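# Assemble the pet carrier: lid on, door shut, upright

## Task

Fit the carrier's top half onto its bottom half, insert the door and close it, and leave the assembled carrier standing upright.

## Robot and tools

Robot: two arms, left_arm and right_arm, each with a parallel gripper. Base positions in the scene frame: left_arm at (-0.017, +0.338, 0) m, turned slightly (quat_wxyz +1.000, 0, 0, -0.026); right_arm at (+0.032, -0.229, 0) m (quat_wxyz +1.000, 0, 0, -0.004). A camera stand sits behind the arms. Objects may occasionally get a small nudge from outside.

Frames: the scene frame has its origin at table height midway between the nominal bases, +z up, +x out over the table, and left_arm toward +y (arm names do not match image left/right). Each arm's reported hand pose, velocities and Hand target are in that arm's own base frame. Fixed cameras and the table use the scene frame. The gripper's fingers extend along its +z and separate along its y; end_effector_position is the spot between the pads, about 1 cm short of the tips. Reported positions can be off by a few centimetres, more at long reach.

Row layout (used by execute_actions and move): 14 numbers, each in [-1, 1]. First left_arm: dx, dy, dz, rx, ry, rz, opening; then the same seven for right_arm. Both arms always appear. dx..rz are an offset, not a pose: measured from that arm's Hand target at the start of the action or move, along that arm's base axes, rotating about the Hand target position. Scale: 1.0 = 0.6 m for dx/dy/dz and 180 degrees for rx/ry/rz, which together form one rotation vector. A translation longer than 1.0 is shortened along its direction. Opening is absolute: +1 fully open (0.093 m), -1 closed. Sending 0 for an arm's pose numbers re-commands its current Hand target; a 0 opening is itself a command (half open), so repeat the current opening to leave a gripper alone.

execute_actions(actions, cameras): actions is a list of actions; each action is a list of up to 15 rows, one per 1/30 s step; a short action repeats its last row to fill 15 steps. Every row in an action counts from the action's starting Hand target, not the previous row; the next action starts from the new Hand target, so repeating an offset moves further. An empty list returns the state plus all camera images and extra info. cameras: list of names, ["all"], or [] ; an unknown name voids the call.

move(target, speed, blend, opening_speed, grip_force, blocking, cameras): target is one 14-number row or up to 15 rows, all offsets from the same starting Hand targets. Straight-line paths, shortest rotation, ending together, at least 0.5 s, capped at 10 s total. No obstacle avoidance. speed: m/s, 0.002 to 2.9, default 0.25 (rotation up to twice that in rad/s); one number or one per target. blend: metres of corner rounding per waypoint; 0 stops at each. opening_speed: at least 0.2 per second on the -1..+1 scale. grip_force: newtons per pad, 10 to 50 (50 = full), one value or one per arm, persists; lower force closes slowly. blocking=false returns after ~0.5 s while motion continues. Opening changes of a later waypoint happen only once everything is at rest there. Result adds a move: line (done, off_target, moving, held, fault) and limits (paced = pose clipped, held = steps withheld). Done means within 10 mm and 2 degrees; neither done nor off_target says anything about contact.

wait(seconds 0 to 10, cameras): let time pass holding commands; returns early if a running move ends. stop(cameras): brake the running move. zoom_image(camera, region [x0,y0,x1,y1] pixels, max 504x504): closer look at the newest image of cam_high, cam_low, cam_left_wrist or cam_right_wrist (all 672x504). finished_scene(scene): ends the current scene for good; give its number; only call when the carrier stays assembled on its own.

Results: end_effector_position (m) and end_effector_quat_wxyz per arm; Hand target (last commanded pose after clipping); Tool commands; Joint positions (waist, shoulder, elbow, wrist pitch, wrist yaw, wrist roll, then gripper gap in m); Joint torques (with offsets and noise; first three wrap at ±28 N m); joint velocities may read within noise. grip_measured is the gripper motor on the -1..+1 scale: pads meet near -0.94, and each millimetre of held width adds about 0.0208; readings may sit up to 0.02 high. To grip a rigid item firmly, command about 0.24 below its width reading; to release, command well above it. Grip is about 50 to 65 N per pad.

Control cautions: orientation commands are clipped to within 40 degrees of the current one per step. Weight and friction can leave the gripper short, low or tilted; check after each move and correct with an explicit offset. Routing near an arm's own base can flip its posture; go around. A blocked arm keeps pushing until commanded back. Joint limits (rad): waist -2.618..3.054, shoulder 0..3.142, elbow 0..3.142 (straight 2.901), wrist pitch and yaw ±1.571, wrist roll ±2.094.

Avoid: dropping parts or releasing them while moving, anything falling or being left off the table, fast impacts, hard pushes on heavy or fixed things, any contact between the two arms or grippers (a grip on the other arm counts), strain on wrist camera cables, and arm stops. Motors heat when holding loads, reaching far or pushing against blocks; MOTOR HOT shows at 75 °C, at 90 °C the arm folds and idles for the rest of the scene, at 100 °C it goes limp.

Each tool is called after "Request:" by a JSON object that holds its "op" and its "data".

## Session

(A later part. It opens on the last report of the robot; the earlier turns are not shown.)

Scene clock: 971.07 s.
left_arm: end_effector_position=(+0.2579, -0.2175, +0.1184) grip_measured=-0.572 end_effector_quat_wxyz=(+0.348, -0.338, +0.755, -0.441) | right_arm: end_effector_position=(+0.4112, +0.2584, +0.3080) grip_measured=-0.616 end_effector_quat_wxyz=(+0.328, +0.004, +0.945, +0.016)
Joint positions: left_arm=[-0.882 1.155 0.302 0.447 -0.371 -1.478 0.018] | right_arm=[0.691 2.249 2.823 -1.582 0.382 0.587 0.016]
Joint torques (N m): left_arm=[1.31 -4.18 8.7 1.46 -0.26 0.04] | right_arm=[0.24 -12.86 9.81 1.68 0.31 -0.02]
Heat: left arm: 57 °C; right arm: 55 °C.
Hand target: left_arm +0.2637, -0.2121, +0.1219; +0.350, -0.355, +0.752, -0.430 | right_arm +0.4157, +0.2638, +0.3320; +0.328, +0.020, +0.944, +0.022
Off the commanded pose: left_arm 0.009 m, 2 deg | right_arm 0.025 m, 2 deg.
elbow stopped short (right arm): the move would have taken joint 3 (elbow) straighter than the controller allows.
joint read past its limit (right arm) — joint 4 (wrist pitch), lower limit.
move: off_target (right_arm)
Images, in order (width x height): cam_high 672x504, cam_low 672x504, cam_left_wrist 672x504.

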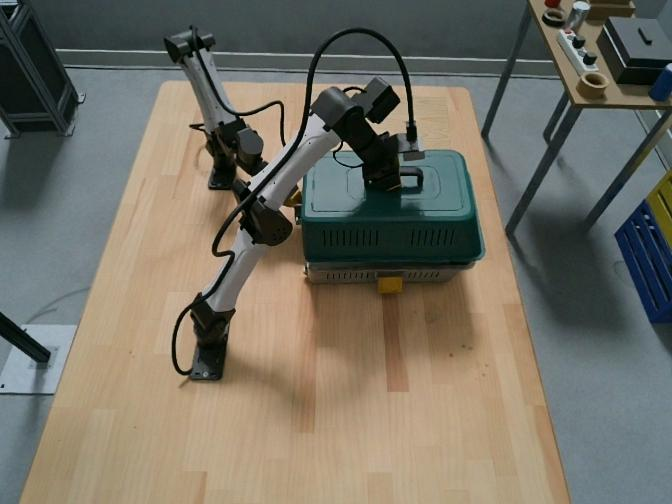

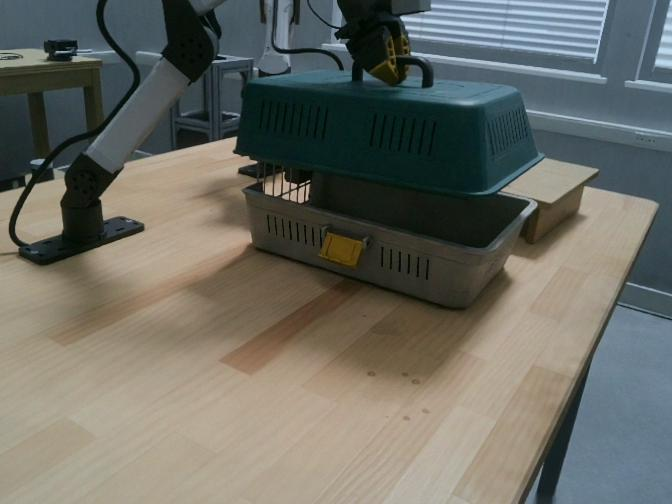

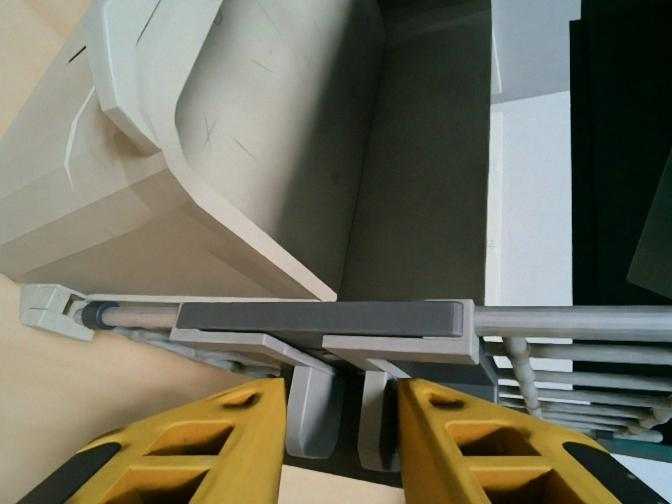

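Request:
{"op": "move", "data": {"target": [0,0,0,0.0,0,0,-0.6,0.05,0.022,-0.04,-0.012,0.035,0,-1], "cameras": ["all"], "speed": 0.06}}

Request:
{"op": "zoom_image", "data": {"camera": "cam_low", "region": [210, 50, 560, 320]}}

Request:
{"op": "zoom_image", "data": {"camera": "cam_high", "region": [270, 140, 500, 300]}}

Scene clock: 988.60 s.
left_arm: end_effector_position=(+0.2589, -0.2172, +0.1192) grip_measured=-0.573 end_effector_quat_wxyz=(+0.349, -0.339, +0.754, -0.441) | right_arm: end_effector_position=(+0.4318, +0.2717, +0.2793) grip_measured=-0.616 end_effector_quat_wxyz=(+0.311, -0.009, +0.950, +0.024)
Joint positions: left_arm=[-0.879 1.155 0.304 0.446 -0.37 -1.478 0.018] | right_arm=[0.669 2.319 2.823 -1.524 0.332 0.556 0.016]
Joint torques (N m): left_arm=[1.14 -4.16 8.64 1.53 -0.24 0.01] | right_arm=[-0.66 -13.75 10.11 1.9 0.32 -0.17]
Heat: left arm: 59 °C; right arm: 55 °C.
Hand target: left_arm +0.2637, -0.2122, +0.1220; +0.350, -0.355, +0.752, -0.430 | right_arm +0.4457, +0.2770, +0.3080; +0.276, +0.015, +0.961, +0.003
Off the commanded pose: left_arm 0.007 m, 2 deg | right_arm 0.032 m, 6 deg.
elbow stopped short (right arm): the move would have taken joint 3 (elbow) straighter than the controller allows.
move: off_target (right_arm)

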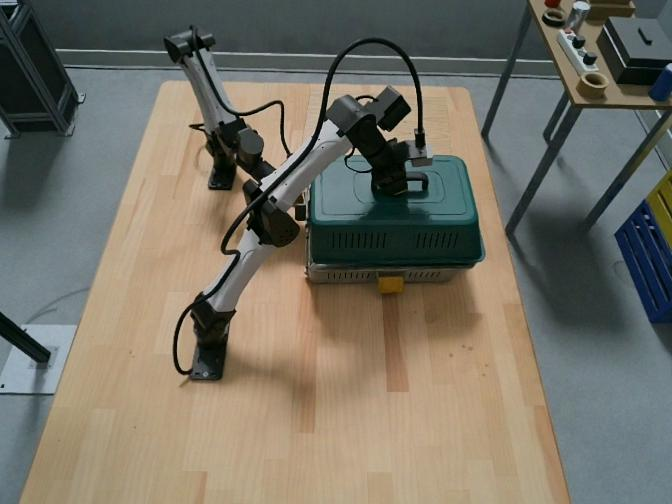

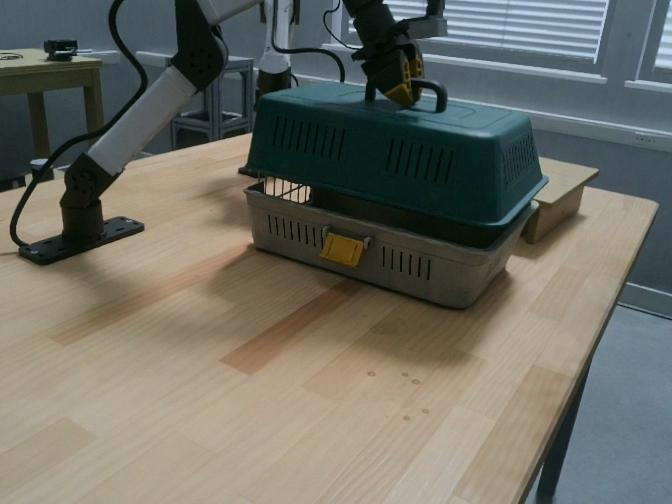

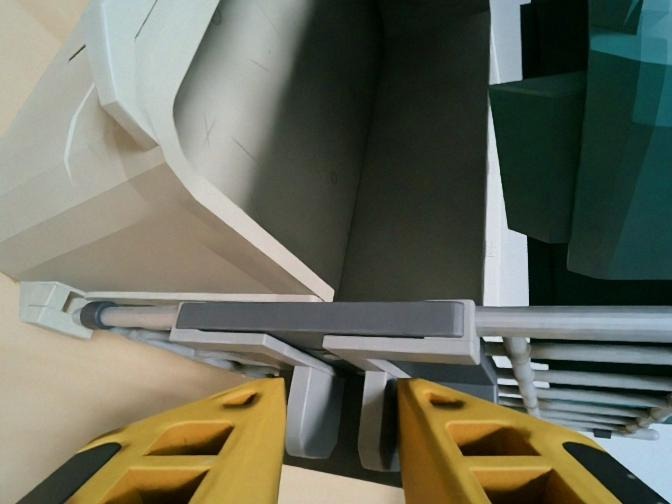

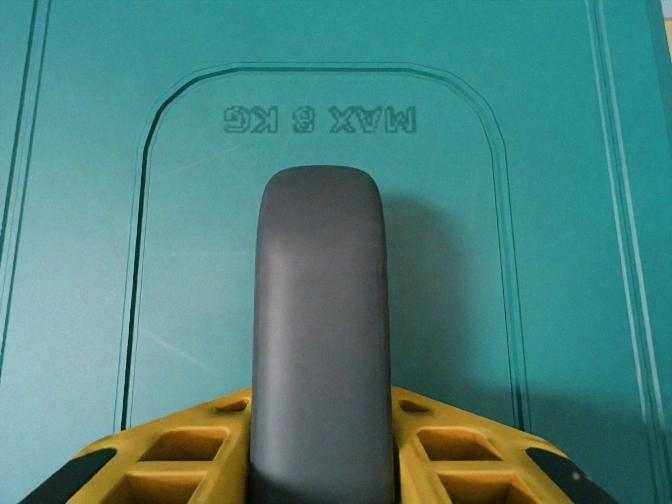

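Scaled by 1.440 from the camera's 672x504 image, which has a finer 960x720 frame.

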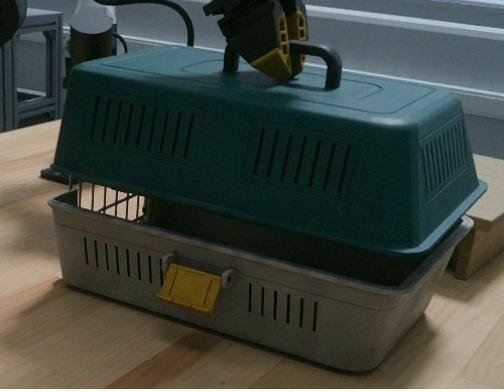

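Scaled by 2.191 from the camera's 672x504 image, which has a finer 960x720 frame.

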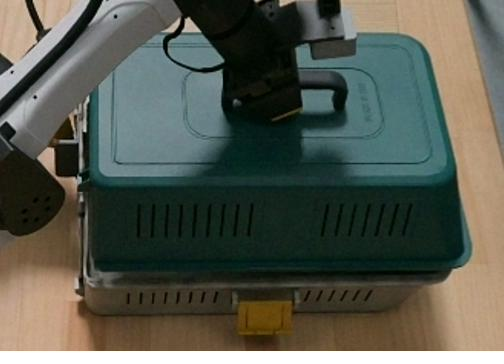

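Request:
{"op": "move", "data": {"target": [0,0,0,0.0,0,0,-0.6,-0.022,0.006,-0.03,0.0,0.0,0,-1], "cameras": ["all"], "speed": 0.05}}

Request:
{"op": "zoom_image", "data": {"camera": "cam_low", "region": [210, 50, 560, 320]}}

Request:
{"op": "zoom_image", "data": {"camera": "cam_high", "region": [270, 140, 500, 300]}}

Scene clock: 999.77 s.
left_arm: end_effector_position=(+0.2589, -0.2172, +0.1192) grip_measured=-0.573 end_effector_quat_wxyz=(+0.349, -0.339, +0.754, -0.441) | right_arm: end_effector_position=(+0.4272, +0.2760, +0.2671) grip_measured=-0.616 end_effector_quat_wxyz=(+0.295, -0.009, +0.955, +0.017)
Joint positions: left_arm=[-0.879 1.155 0.304 0.446 -0.37 -1.478 0.018] | right_arm=[0.682 2.338 2.823 -1.547 0.332 0.575 0.016]
Joint torques (N m): left_arm=[1.02 -4.19 8.65 1.49 -0.28 0.03] | right_arm=[0.35 -13.78 10.14 1.5 0.41 0.1]
Heat: left arm: 58 °C; right arm: 57 °C.
Hand target: left_arm +0.2637, -0.2122, +0.1220; +0.350, -0.355, +0.752, -0.430 | right_arm +0.4324, +0.2807, +0.2900; +0.276, +0.015, +0.961, +0.003
Off the commanded pose: left_arm 0.007 m, 2 deg | right_arm 0.024 m, 4 deg.
elbow stopped short (right arm): the move would have taken joint 3 (elbow) straighter than the controller allows.
move: off_target (right_arm)

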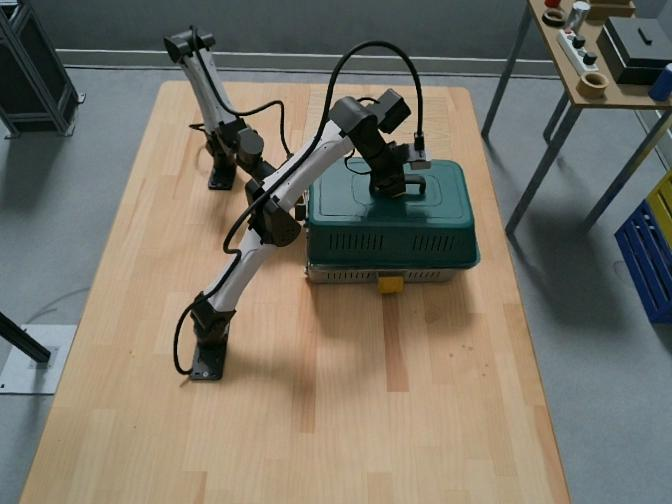

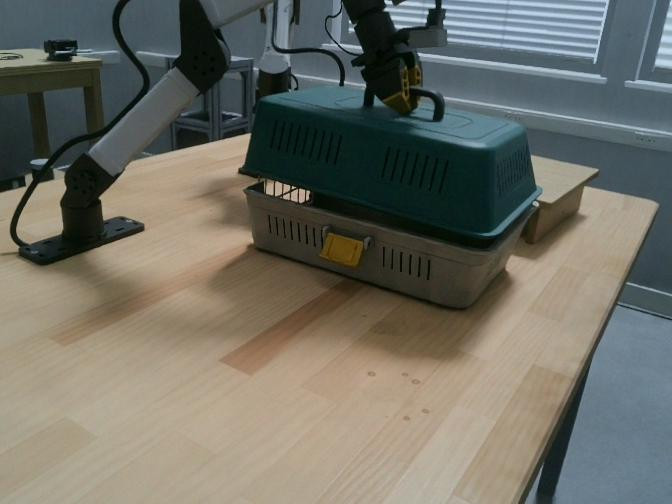

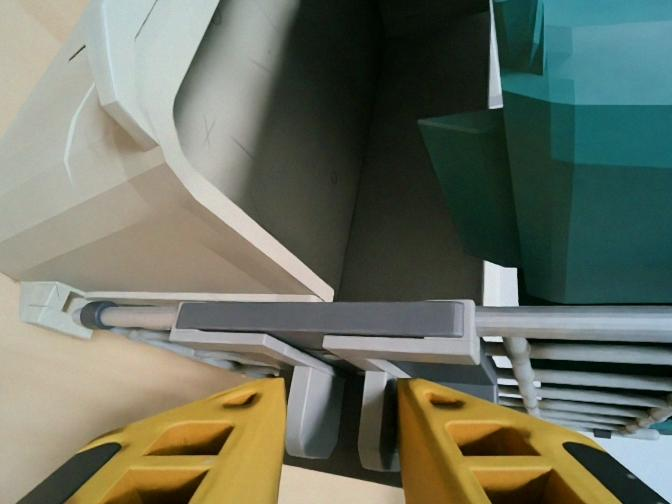

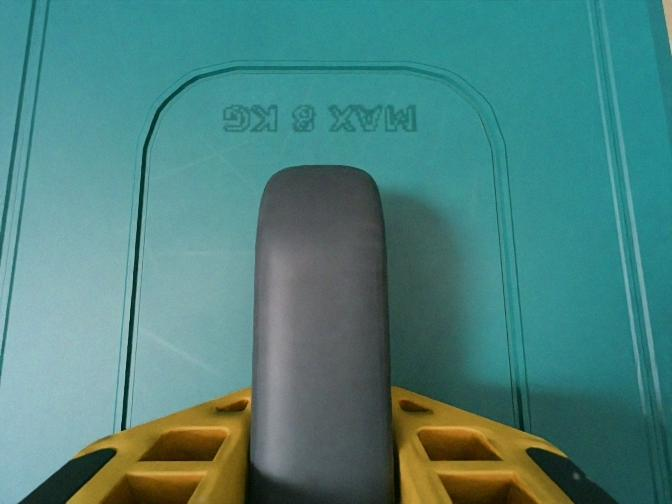

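Scaled by 1.440 from the camera's 672x504 image, which has a finer 960x720 frame.

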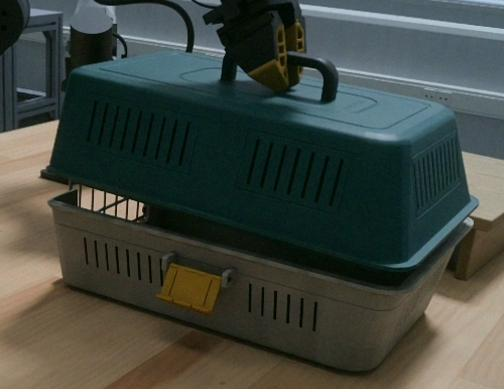

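Scaled by 2.191 from the camera's 672x504 image, which has a finer 960x720 frame.

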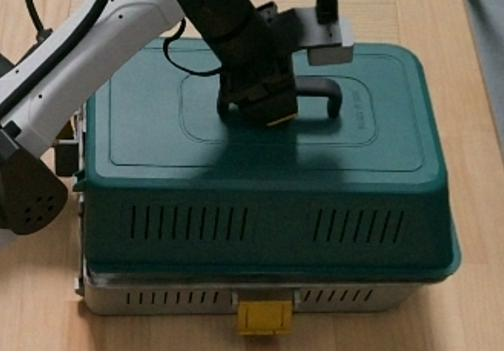

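Request:
{"op": "move", "data": {"target": [0,0,0,0.0,0,0,-0.6,-0.012,0.0,-0.002,0.0,-0.018,0,-1], "cameras": ["all"], "speed": 0.05}}

Request:
{"op": "zoom_image", "data": {"camera": "cam_low", "region": [210, 50, 560, 320]}}

Request:
{"op": "zoom_image", "data": {"camera": "cam_high", "region": [270, 140, 500, 300]}}

Scene clock: 1004.47 s.
left_arm: end_effector_position=(+0.2589, -0.2172, +0.1192) grip_measured=-0.573 end_effector_quat_wxyz=(+0.349, -0.339, +0.754, -0.441) | right_arm: end_effector_position=(+0.4251, +0.2775, +0.2689) grip_measured=-0.616 end_effector_quat_wxyz=(+0.305, -0.009, +0.952, +0.003)
Joint positions: left_arm=[-0.879 1.155 0.304 0.446 -0.37 -1.478 0.018] | right_arm=[0.7 2.338 2.823 -1.55 0.373 0.583 0.016]
Joint torques (N m): left_arm=[1.02 -4.14 8.62 1.5 -0.22 0.01] | right_arm=[0.64 -13.71 10.14 1.28 0.41 0.25]
Heat: left arm: 58 °C; right arm: 56 °C.
Hand target: left_arm +0.2637, -0.2122, +0.1220; +0.350, -0.355, +0.752, -0.430 | right_arm +0.4253, +0.2806, +0.2888; +0.303, +0.015, +0.953, +0.003
Off the commanded pose: left_arm 0.007 m, 2 deg | right_arm 0.020 m, 3 deg.
elbow stopped short (right arm): the move would have taken joint 3 (elbow) straighter than the controller allows.
move: off_target (right_arm)

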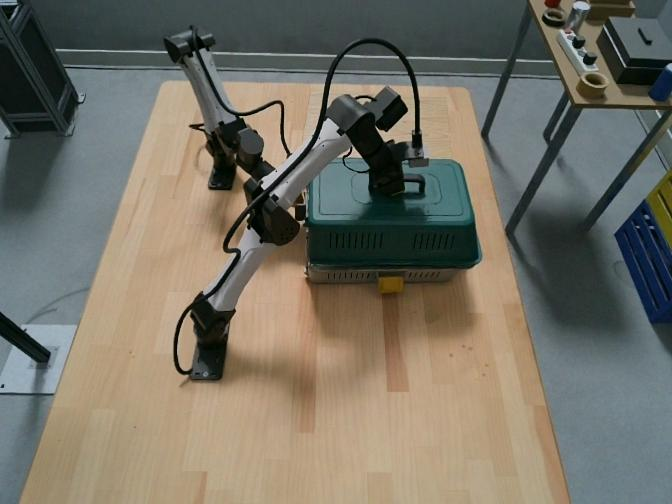

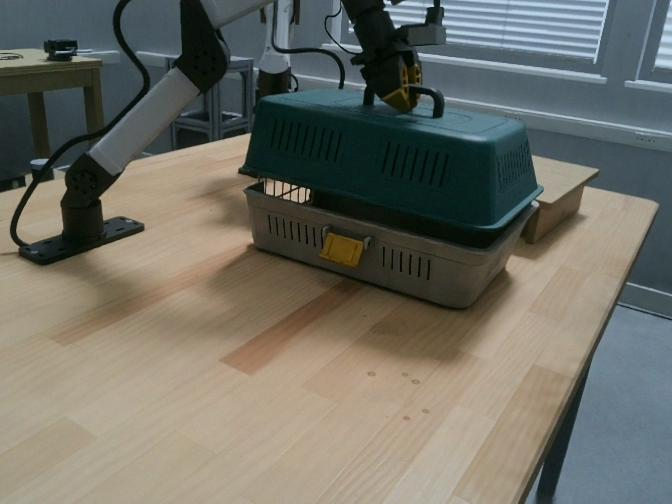

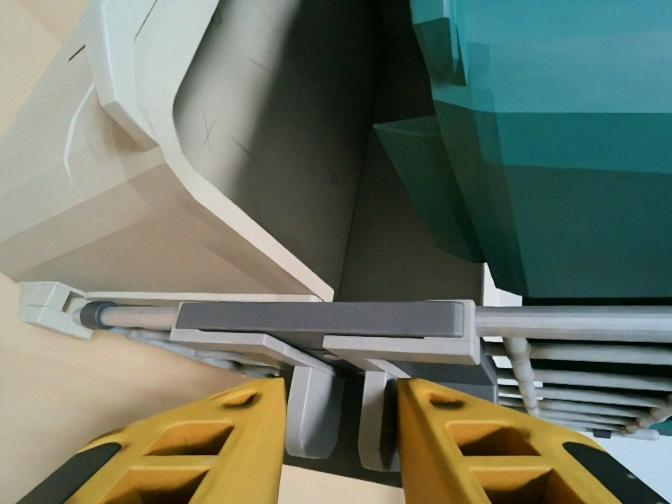

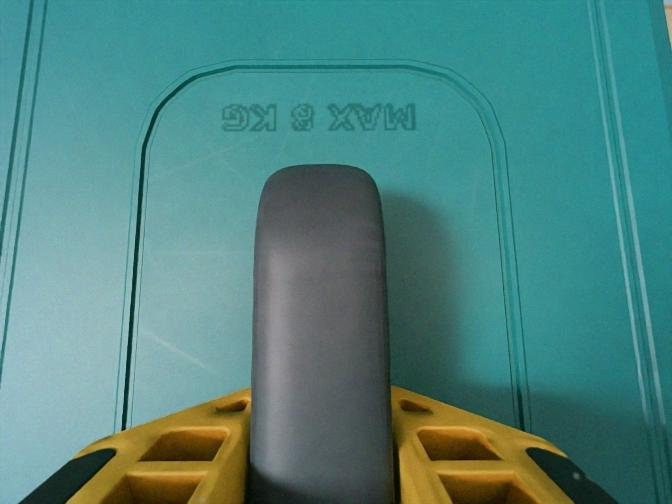

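Scaled by 1.440 from the camera's 672x504 image, which has a finer 960x720 frame.

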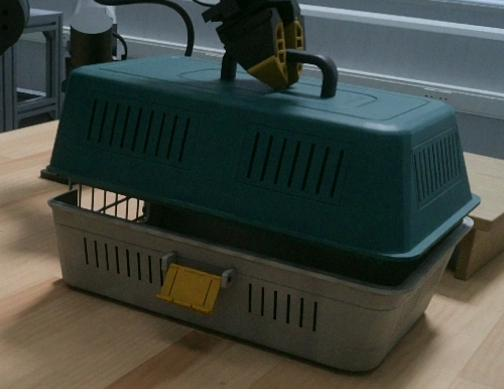

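Scaled by 2.191 from the camera's 672x504 image, which has a finer 960x720 frame.

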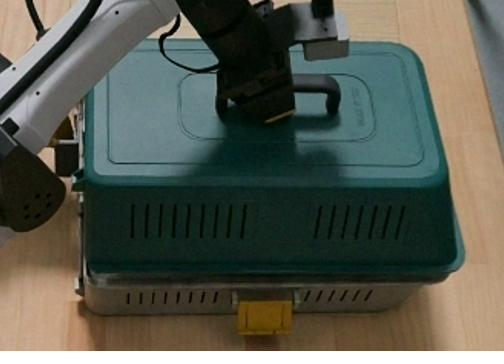

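Request:
{"op": "move", "data": {"target": [0,0,0,0.0,0,0,-0.6,-0.016,0.0,-0.01,0.01,0.0,0,-1], "cameras": ["all"], "speed": 0.05}}

Request:
{"op": "zoom_image", "data": {"camera": "cam_low", "region": [210, 50, 560, 320]}}

Request:
{"op": "zoom_image", "data": {"camera": "cam_high", "region": [270, 140, 500, 300]}}

Scene clock: 1009.33 s.
left_arm: end_effector_position=(+0.2588, -0.2171, +0.1192) grip_measured=-0.573 end_effector_quat_wxyz=(+0.349, -0.339, +0.755, -0.441) | right_arm: end_effector_position=(+0.4231, +0.2768, +0.2677) grip_measured=-0.616 end_effector_quat_wxyz=(+0.301, -0.003, +0.954, +0.003)
Joint positions: left_arm=[-0.879 1.155 0.304 0.445 -0.37 -1.478 0.018] | right_arm=[0.701 2.338 2.823 -1.561 0.373 0.599 0.016]
Joint torques (N m): left_arm=[1.14 -4.18 8.61 1.48 -0.26 0] | right_arm=[1.06 -14.76 8.05 1.12 0.22 0.46]
Heat: left arm: 57 °C; right arm: 56 °C.
Hand target: left_arm +0.2637, -0.2122, +0.1220; +0.350, -0.355, +0.752, -0.430 | right_arm +0.4157, +0.2806, +0.2828; +0.303, +0.020, +0.953, +0.018
Off the commanded pose: left_arm 0.007 m, 2 deg | right_arm 0.017 m, 3 deg.
joint sent to its limit (right arm) — joint 4 (wrist pitch), lower limit. The joint targets still meet the commanded pose.
move: off_target (right_arm)

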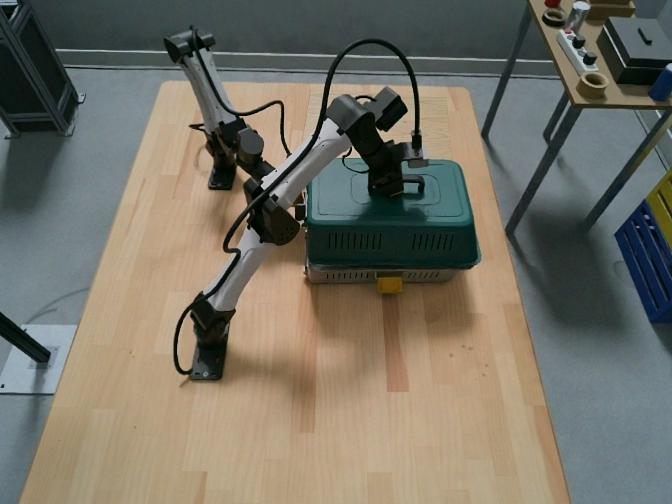

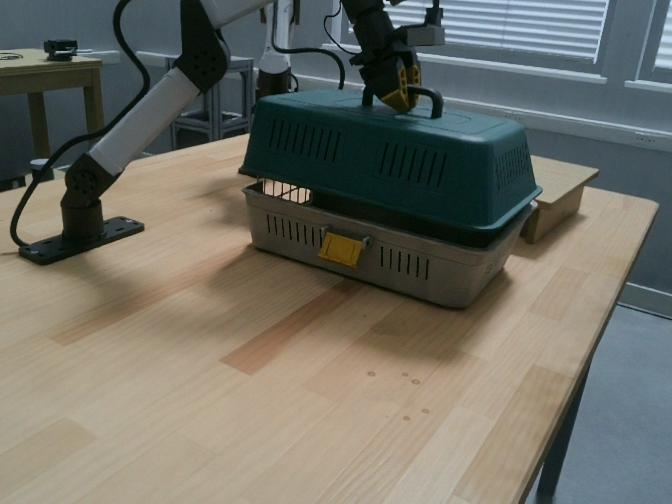

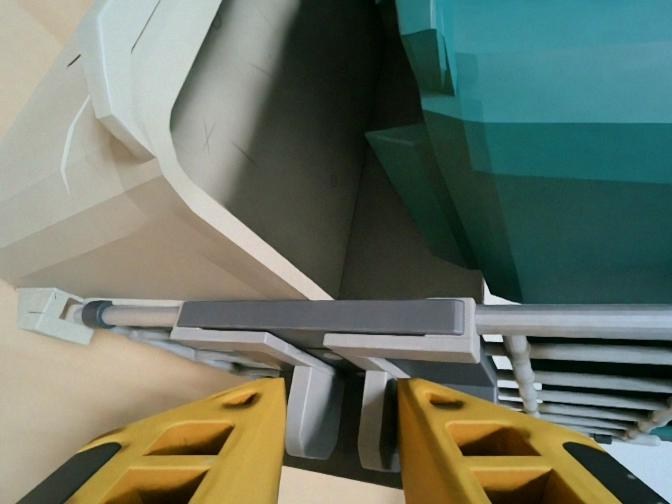

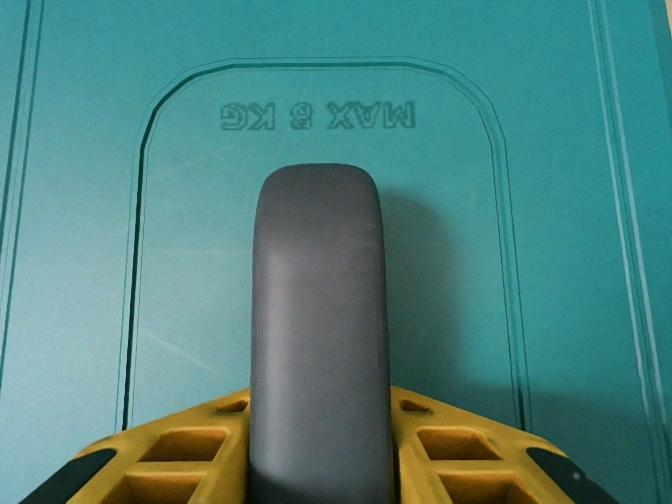

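Scaled by 1.440 from the camera's 672x504 image, which has a finer 960x720 frame.

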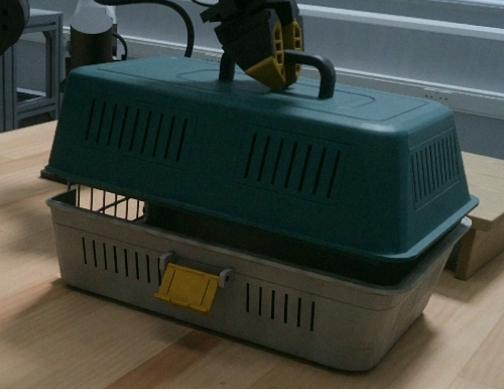

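Scaled by 2.191 from the camera's 672x504 image, which has a finer 960x720 frame.

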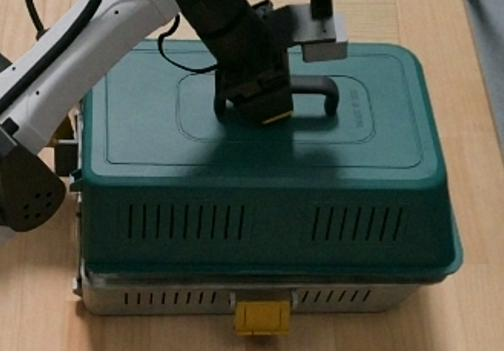

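Request:
{"op": "move", "data": {"target": [0,0,0,0.0,0,0,-0.6,0.0,0.0,0.035,0.018,0.0,0,-1], "cameras": ["all"], "speed": 0.05}}

Request:
{"op": "zoom_image", "data": {"camera": "cam_low", "region": [210, 50, 560, 320]}}

Request:
{"op": "zoom_image", "data": {"camera": "cam_high", "region": [270, 140, 500, 300]}}

Scene clock: 1014.77 s.
left_arm: end_effector_position=(+0.2588, -0.2171, +0.1192) grip_measured=-0.573 end_effector_quat_wxyz=(+0.349, -0.339, +0.755, -0.441) | right_arm: end_effector_position=(+0.4220, +0.2791, +0.2665) grip_measured=-0.616 end_effector_quat_wxyz=(+0.294, -0.004, +0.956, +0.012)
Joint positions: left_arm=[-0.879 1.155 0.304 0.445 -0.37 -1.478 0.018] | right_arm=[0.698 2.338 2.823 -1.56 0.348 0.6 0.016]
Joint torques (N m): left_arm=[1.06 -4.15 8.62 1.47 -0.25 0.05] | right_arm=[0.09 -17.72 10.1 1.25 0.02 0.43]
Heat: left arm: 57 °C; right arm: 56 °C.
Hand target: left_arm +0.2637, -0.2122, +0.1220; +0.350, -0.355, +0.752, -0.430 | right_arm +0.4157, +0.2806, +0.3038; +0.302, +0.028, +0.952, +0.045
Off the commanded pose: left_arm 0.007 m, 2 deg | right_arm 0.038 m, 5 deg.
elbow stopped short (right arm): the move would have taken joint 3 (elbow) straighter than the controller allows.
move: off_target (right_arm)

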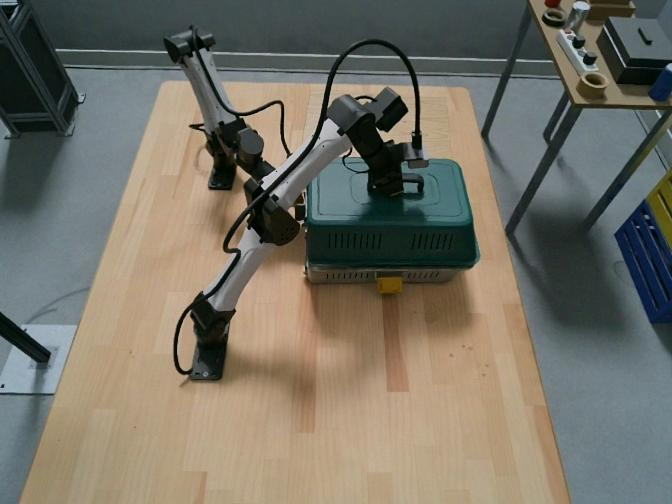

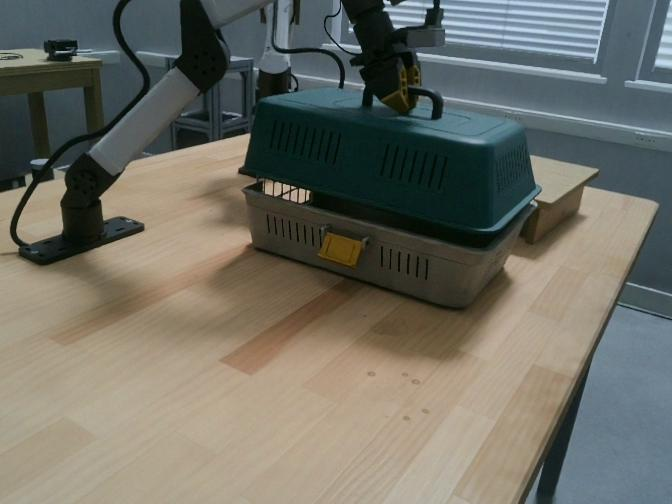

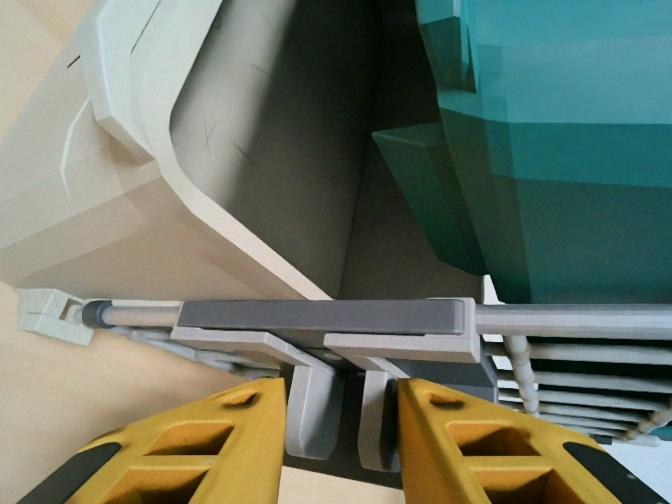

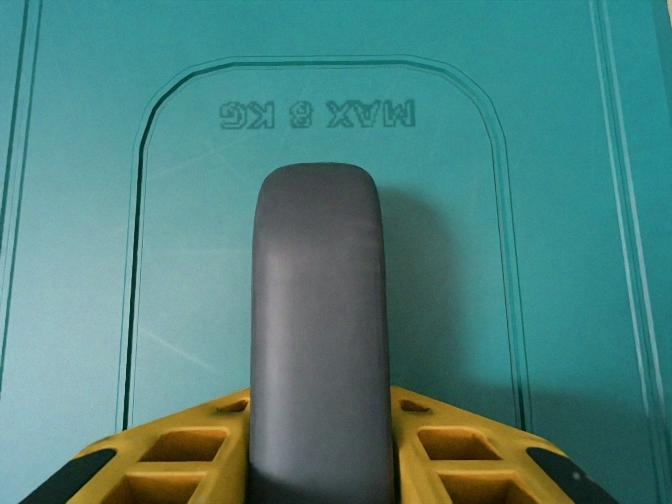

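Scaled by 1.440 from the camera's 672x504 image, which has a finer 960x720 frame.

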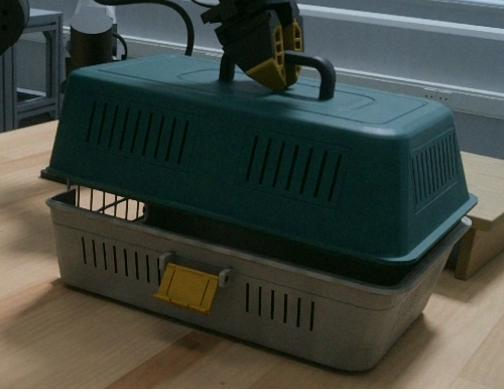

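Scaled by 2.191 from the camera's 672x504 image, which has a finer 960x720 frame.

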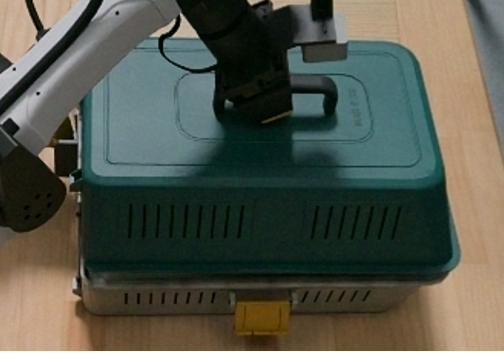

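Request:
{"op": "move", "data": {"target": [[0,0,0,0.0,0,0,-0.6,0.0,-0.02,0.0,0,-0.03,0,-1],[0,0,0,0.0,0,0,-0.6,-0.01,-0.15,0.05,0,-0.03,0,-1]], "cameras": ["cam_high","cam_low"], "speed": 0.06}}

Scene clock: 1027.40 s.
left_arm: end_effector_position=(+0.2584, -0.2176, +0.1199) grip_measured=-0.573 end_effector_quat_wxyz=(+0.347, -0.338, +0.755, -0.443) | right_arm: end_effector_position=(+0.4131, +0.1929, +0.3050) grip_measured=-0.616 end_effector_quat_wxyz=(+0.311, +0.027, +0.950, +0.025)
Joint positions: left_arm=[-0.879 1.152 0.305 0.443 -0.365 -1.478 0.018] | right_arm=[0.54 1.95 2.316 -1.36 0.282 0.514 0.016]
Joint torques (N m): left_arm=[1.05 -3.84 8.57 1.53 -0.32 -0.01] | right_arm=[-0.39 -15.79 6.61 1.67 0.15 -0.23]
Heat: left arm: 57 °C; right arm: 60 °C.
Hand target: left_arm +0.2636, -0.2121, +0.1219; +0.350, -0.355, +0.752, -0.430 | right_arm +0.4096, +0.1906, +0.3338; +0.347, +0.026, +0.936, +0.047
Off the commanded pose: left_arm 0.008 m, 3 deg | right_arm 0.029 m, 5 deg.
move: off_target (left_arm, right_arm)
Images, in order (width x height): cam_high 672x504, cam_low 672x504.

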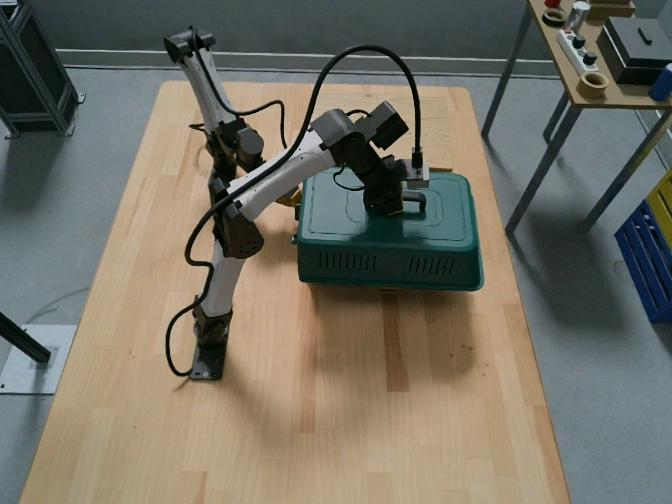

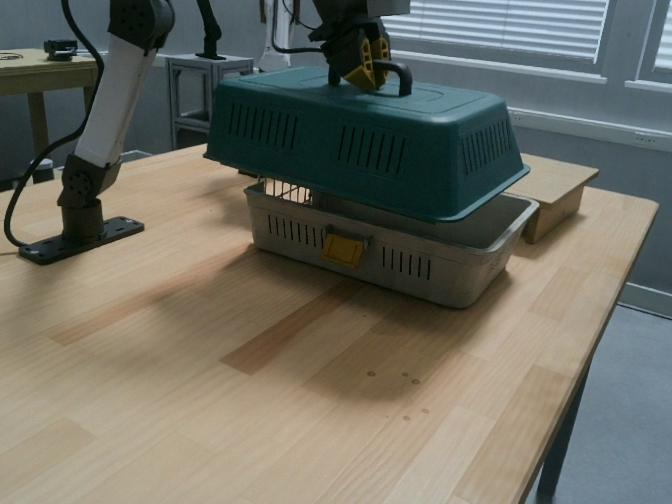

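Request:
{"op": "move", "data": {"target": [0,0,0,0.0,0,0,-0.6,-0.03,-0.47,0.0,0,0.0,0,-1], "cameras": ["cam_high","cam_low"], "speed": 0.15}}

Scene clock: 1031.97 s.
left_arm: end_effector_position=(+0.2584, -0.2176, +0.1199) grip_measured=-0.573 end_effector_quat_wxyz=(+0.347, -0.338, +0.755, -0.443) | right_arm: end_effector_position=(+0.3803, -0.0930, +0.3066) grip_measured=-0.616 end_effector_quat_wxyz=(+0.299, +0.043, +0.952, +0.049)
Joint positions: left_arm=[-0.879 1.152 0.305 0.443 -0.365 -1.478 0.018] | right_arm=[-0.353 1.672 1.976 -1.311 -0.265 -0.186 0.016]
Joint torques (N m): left_arm=[1.14 -3.64 8.58 1.5 -0.32 0.05] | right_arm=[-0.13 -8.5 11.74 1.73 -0.45 -0.16]
Heat: left arm: 57 °C; right arm: 60 °C.
Hand target: left_arm +0.2636, -0.2121, +0.1219; +0.350, -0.355, +0.752, -0.430 | right_arm +0.3916, -0.0914, +0.3338; +0.347, +0.026, +0.936, +0.047
Off the commanded pose: left_arm 0.008 m, 3 deg | right_arm 0.030 m, 6 deg.
move: off_target (left_arm, right_arm)
Images, in order (width x height): cam_high 672x504, cam_low 672x504.

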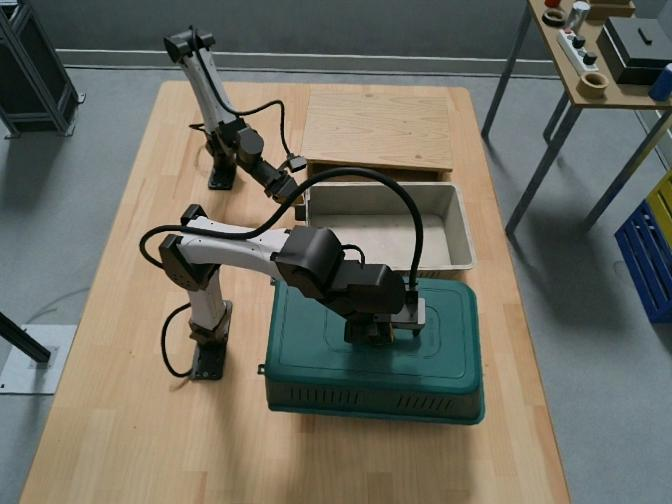

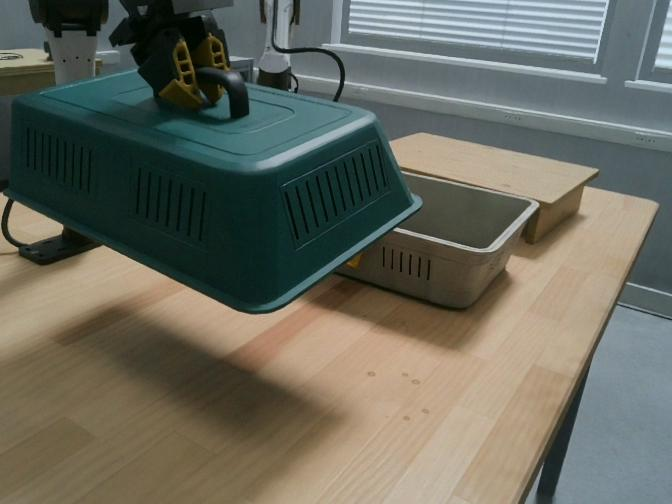

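Request:
{"op": "move", "data": {"target": [0,0,0,0.0,0,0,-0.6,-0.02,0.0,-0.25,-0.008,0.0,0.015,-1], "cameras": ["cam_high","cam_low"], "speed": 0.1}}

Scene clock: 1038.40 s.
left_arm: end_effector_position=(+0.2584, -0.2176, +0.1199) grip_measured=-0.573 end_effector_quat_wxyz=(+0.347, -0.338, +0.755, -0.443) | right_arm: end_effector_position=(+0.3679, -0.0895, +0.1581) grip_measured=-0.616 end_effector_quat_wxyz=(+0.292, +0.012, +0.955, +0.050)
Joint positions: left_arm=[-0.879 1.152 0.305 0.443 -0.365 -1.478 0.018] | right_arm=[-0.364 1.508 1.203 -0.729 -0.285 -0.26 0.016]
Joint torques (N m): left_arm=[1.02 -3.84 8.65 1.52 -0.29 -0.01] | right_arm=[-0.85 -11.32 7.94 1.9 -0.48 -0.13]
Heat: left arm: 58 °C; right arm: 58 °C.
Hand target: left_arm +0.2636, -0.2121, +0.1219; +0.350, -0.355, +0.752, -0.430 | right_arm +0.3797, -0.0915, +0.1838; +0.346, +0.000, +0.937, +0.043
Off the commanded pose: left_arm 0.008 m, 3 deg | right_arm 0.028 m, 7 deg.
move: off_target (left_arm, right_arm)
Images, in order (width x height): cam_high 672x504, cam_low 672x504.

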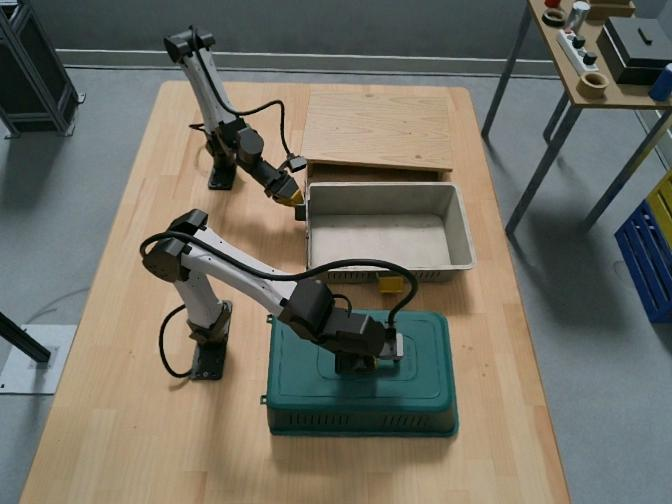

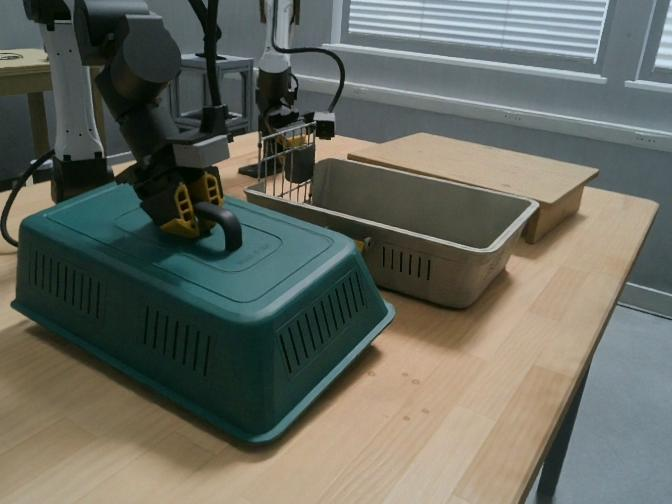

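Request:
{"op": "move", "data": {"target": [0,0,0,0.0,0,0,-0.6,0.0,0.0,-0.045,0,0.0,0.0,-1], "cameras": ["cam_high","cam_low"], "speed": 0.04}}

Scene clock: 1041.23 s.
left_arm: end_effector_position=(+0.2584, -0.2176, +0.1199) grip_measured=-0.573 end_effector_quat_wxyz=(+0.347, -0.338, +0.755, -0.443) | right_arm: end_effector_position=(+0.3738, -0.0916, +0.1421) grip_measured=-0.616 end_effector_quat_wxyz=(+0.313, +0.004, +0.949, +0.041)
Joint positions: left_arm=[-0.879 1.152 0.305 0.443 -0.365 -1.478 0.018] | right_arm=[-0.364 1.505 1.113 -0.595 -0.286 -0.269 0.016]
Joint torques (N m): left_arm=[1.16 -3.84 8.55 1.51 -0.33 0.02] | right_arm=[-0.85 -9.92 7.13 1.79 -0.49 -0.03]
Heat: left arm: 58 °C; right arm: 57 °C.
Hand target: left_arm +0.2636, -0.2121, +0.1219; +0.350, -0.355, +0.752, -0.430 | right_arm +0.3796, -0.0915, +0.1569; +0.346, +0.000, +0.937, +0.043
Off the commanded pose: left_arm 0.008 m, 3 deg | right_arm 0.016 m, 4 deg.
move: off_target (left_arm, right_arm)
Images, in order (width x height): cam_high 672x504, cam_low 672x504.

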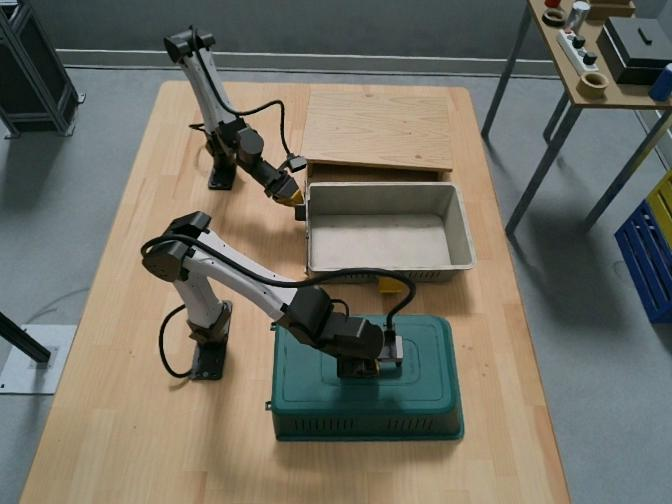

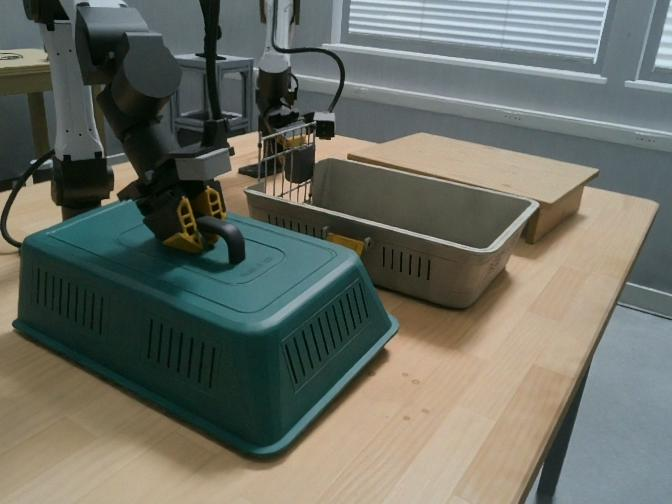

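Request:
{"op": "move", "data": {"target": [0,0,0,0.0,0,0,-0.6,0.0,0.0,-0.025,0,0.0,0.0,-1], "cameras": ["cam_low"], "speed": 0.03}}

Request:
{"op": "move", "data": {"target": [0,0,0,0.0,0,0,-0.6,0.0,0.0,0,0,0.0,0.0,1], "cameras": ["cam_high","cam_low","cam_right_wrist"], "opening_speed": 0.8}}

Scene clock: 1044.03 s.
left_arm: end_effector_position=(+0.2584, -0.2176, +0.1199) grip_measured=-0.573 end_effector_quat_wxyz=(+0.347, -0.338, +0.755, -0.443) | right_arm: end_effector_position=(+0.3783, -0.0944, +0.1374) grip_measured=-0.616 end_effector_quat_wxyz=(+0.330, -0.004, +0.943, +0.029)
Joint positions: left_arm=[-0.879 1.152 0.305 0.443 -0.365 -1.478 0.018] | right_arm=[-0.364 1.501 1.07 -0.515 -0.279 -0.281 0.016]
Joint torques (N m): left_arm=[1.07 -3.88 8.55 1.51 -0.3 0] | right_arm=[-0.84 -8.42 6.37 1.7 -0.54 0.1]
Heat: left arm: 58 °C; right arm: 57 °C.
Hand target: left_arm +0.2636, -0.2121, +0.1219; +0.350, -0.355, +0.752, -0.430 | right_arm +0.3796, -0.0914, +0.1419; +0.346, +0.000, +0.937, +0.043
Off the commanded pose: left_arm 0.008 m, 3 deg | right_arm 0.006 m, 3 deg.
move: off_target (left_arm, right_arm)
Images, in order (width x height): cam_low 672x504.

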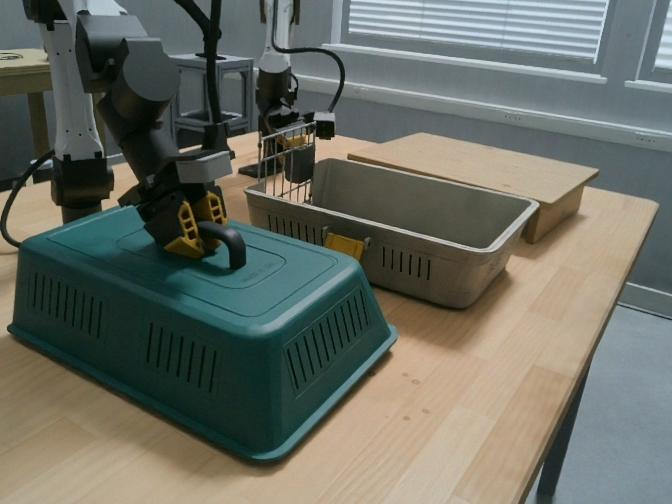

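Scene clock: 1046.77 s.
left_arm: end_effector_position=(+0.2584, -0.2176, +0.1199) grip_measured=-0.573 end_effector_quat_wxyz=(+0.347, -0.338, +0.755, -0.443) | right_arm: end_effector_position=(+0.3790, -0.0881, +0.1373) grip_measured=+1.000 end_effector_quat_wxyz=(+0.335, -0.006, +0.941, +0.048)
Joint positions: left_arm=[-0.879 1.152 0.305 0.443 -0.365 -1.478 0.018] | right_arm=[-0.364 1.501 1.064 -0.51 -0.318 -0.274 0.093]
Joint torques (N m): left_arm=[1.01 -3.89 8.68 1.54 -0.3 0.04] | right_arm=[-0.84 -8.46 6.79 1.65 -0.17 0.04]
Heat: left arm: 58 °C; right arm: 56 °C.
Hand target: left_arm +0.2636, -0.2121, +0.1219; +0.350, -0.355, +0.752, -0.430 | right_arm +0.3797, -0.0915, +0.1420; +0.346, +0.000, +0.937, +0.043
Off the commanded pose: left_arm 0.008 m, 3 deg | right_arm 0.006 m, 2 deg.
move: off_target (left_arm)
Images, in order (width x height): cam_high 672x504, cam_low 672x504, cam_right_wrist 672x504.

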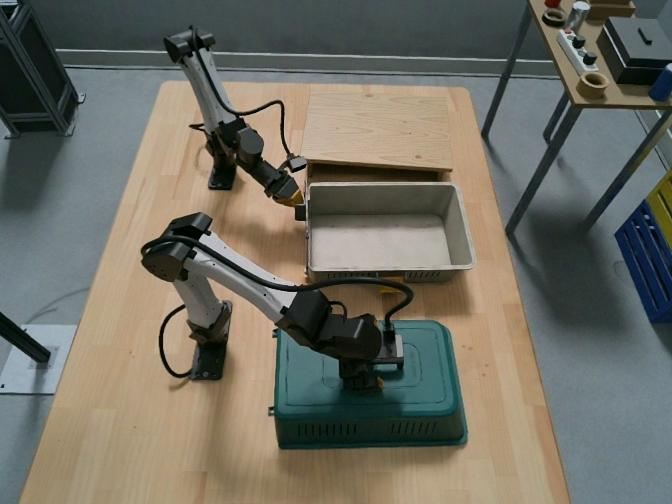

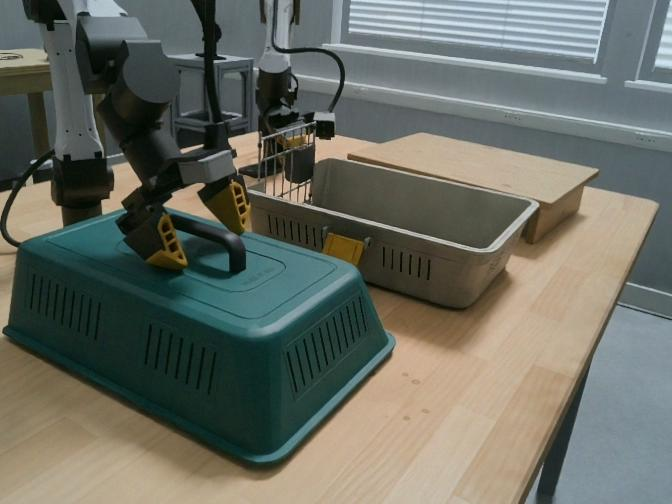

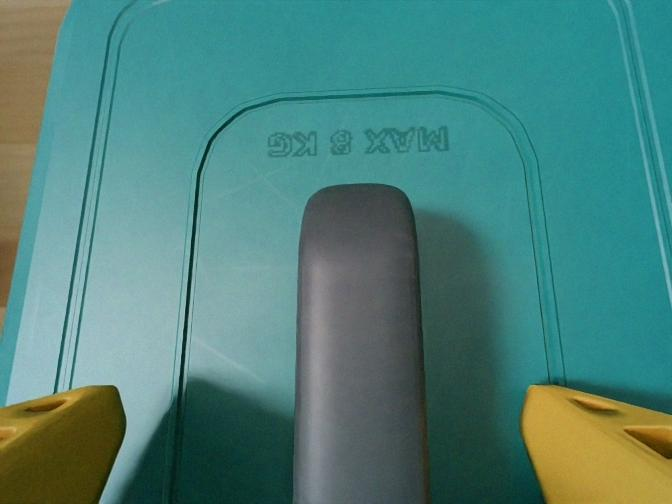

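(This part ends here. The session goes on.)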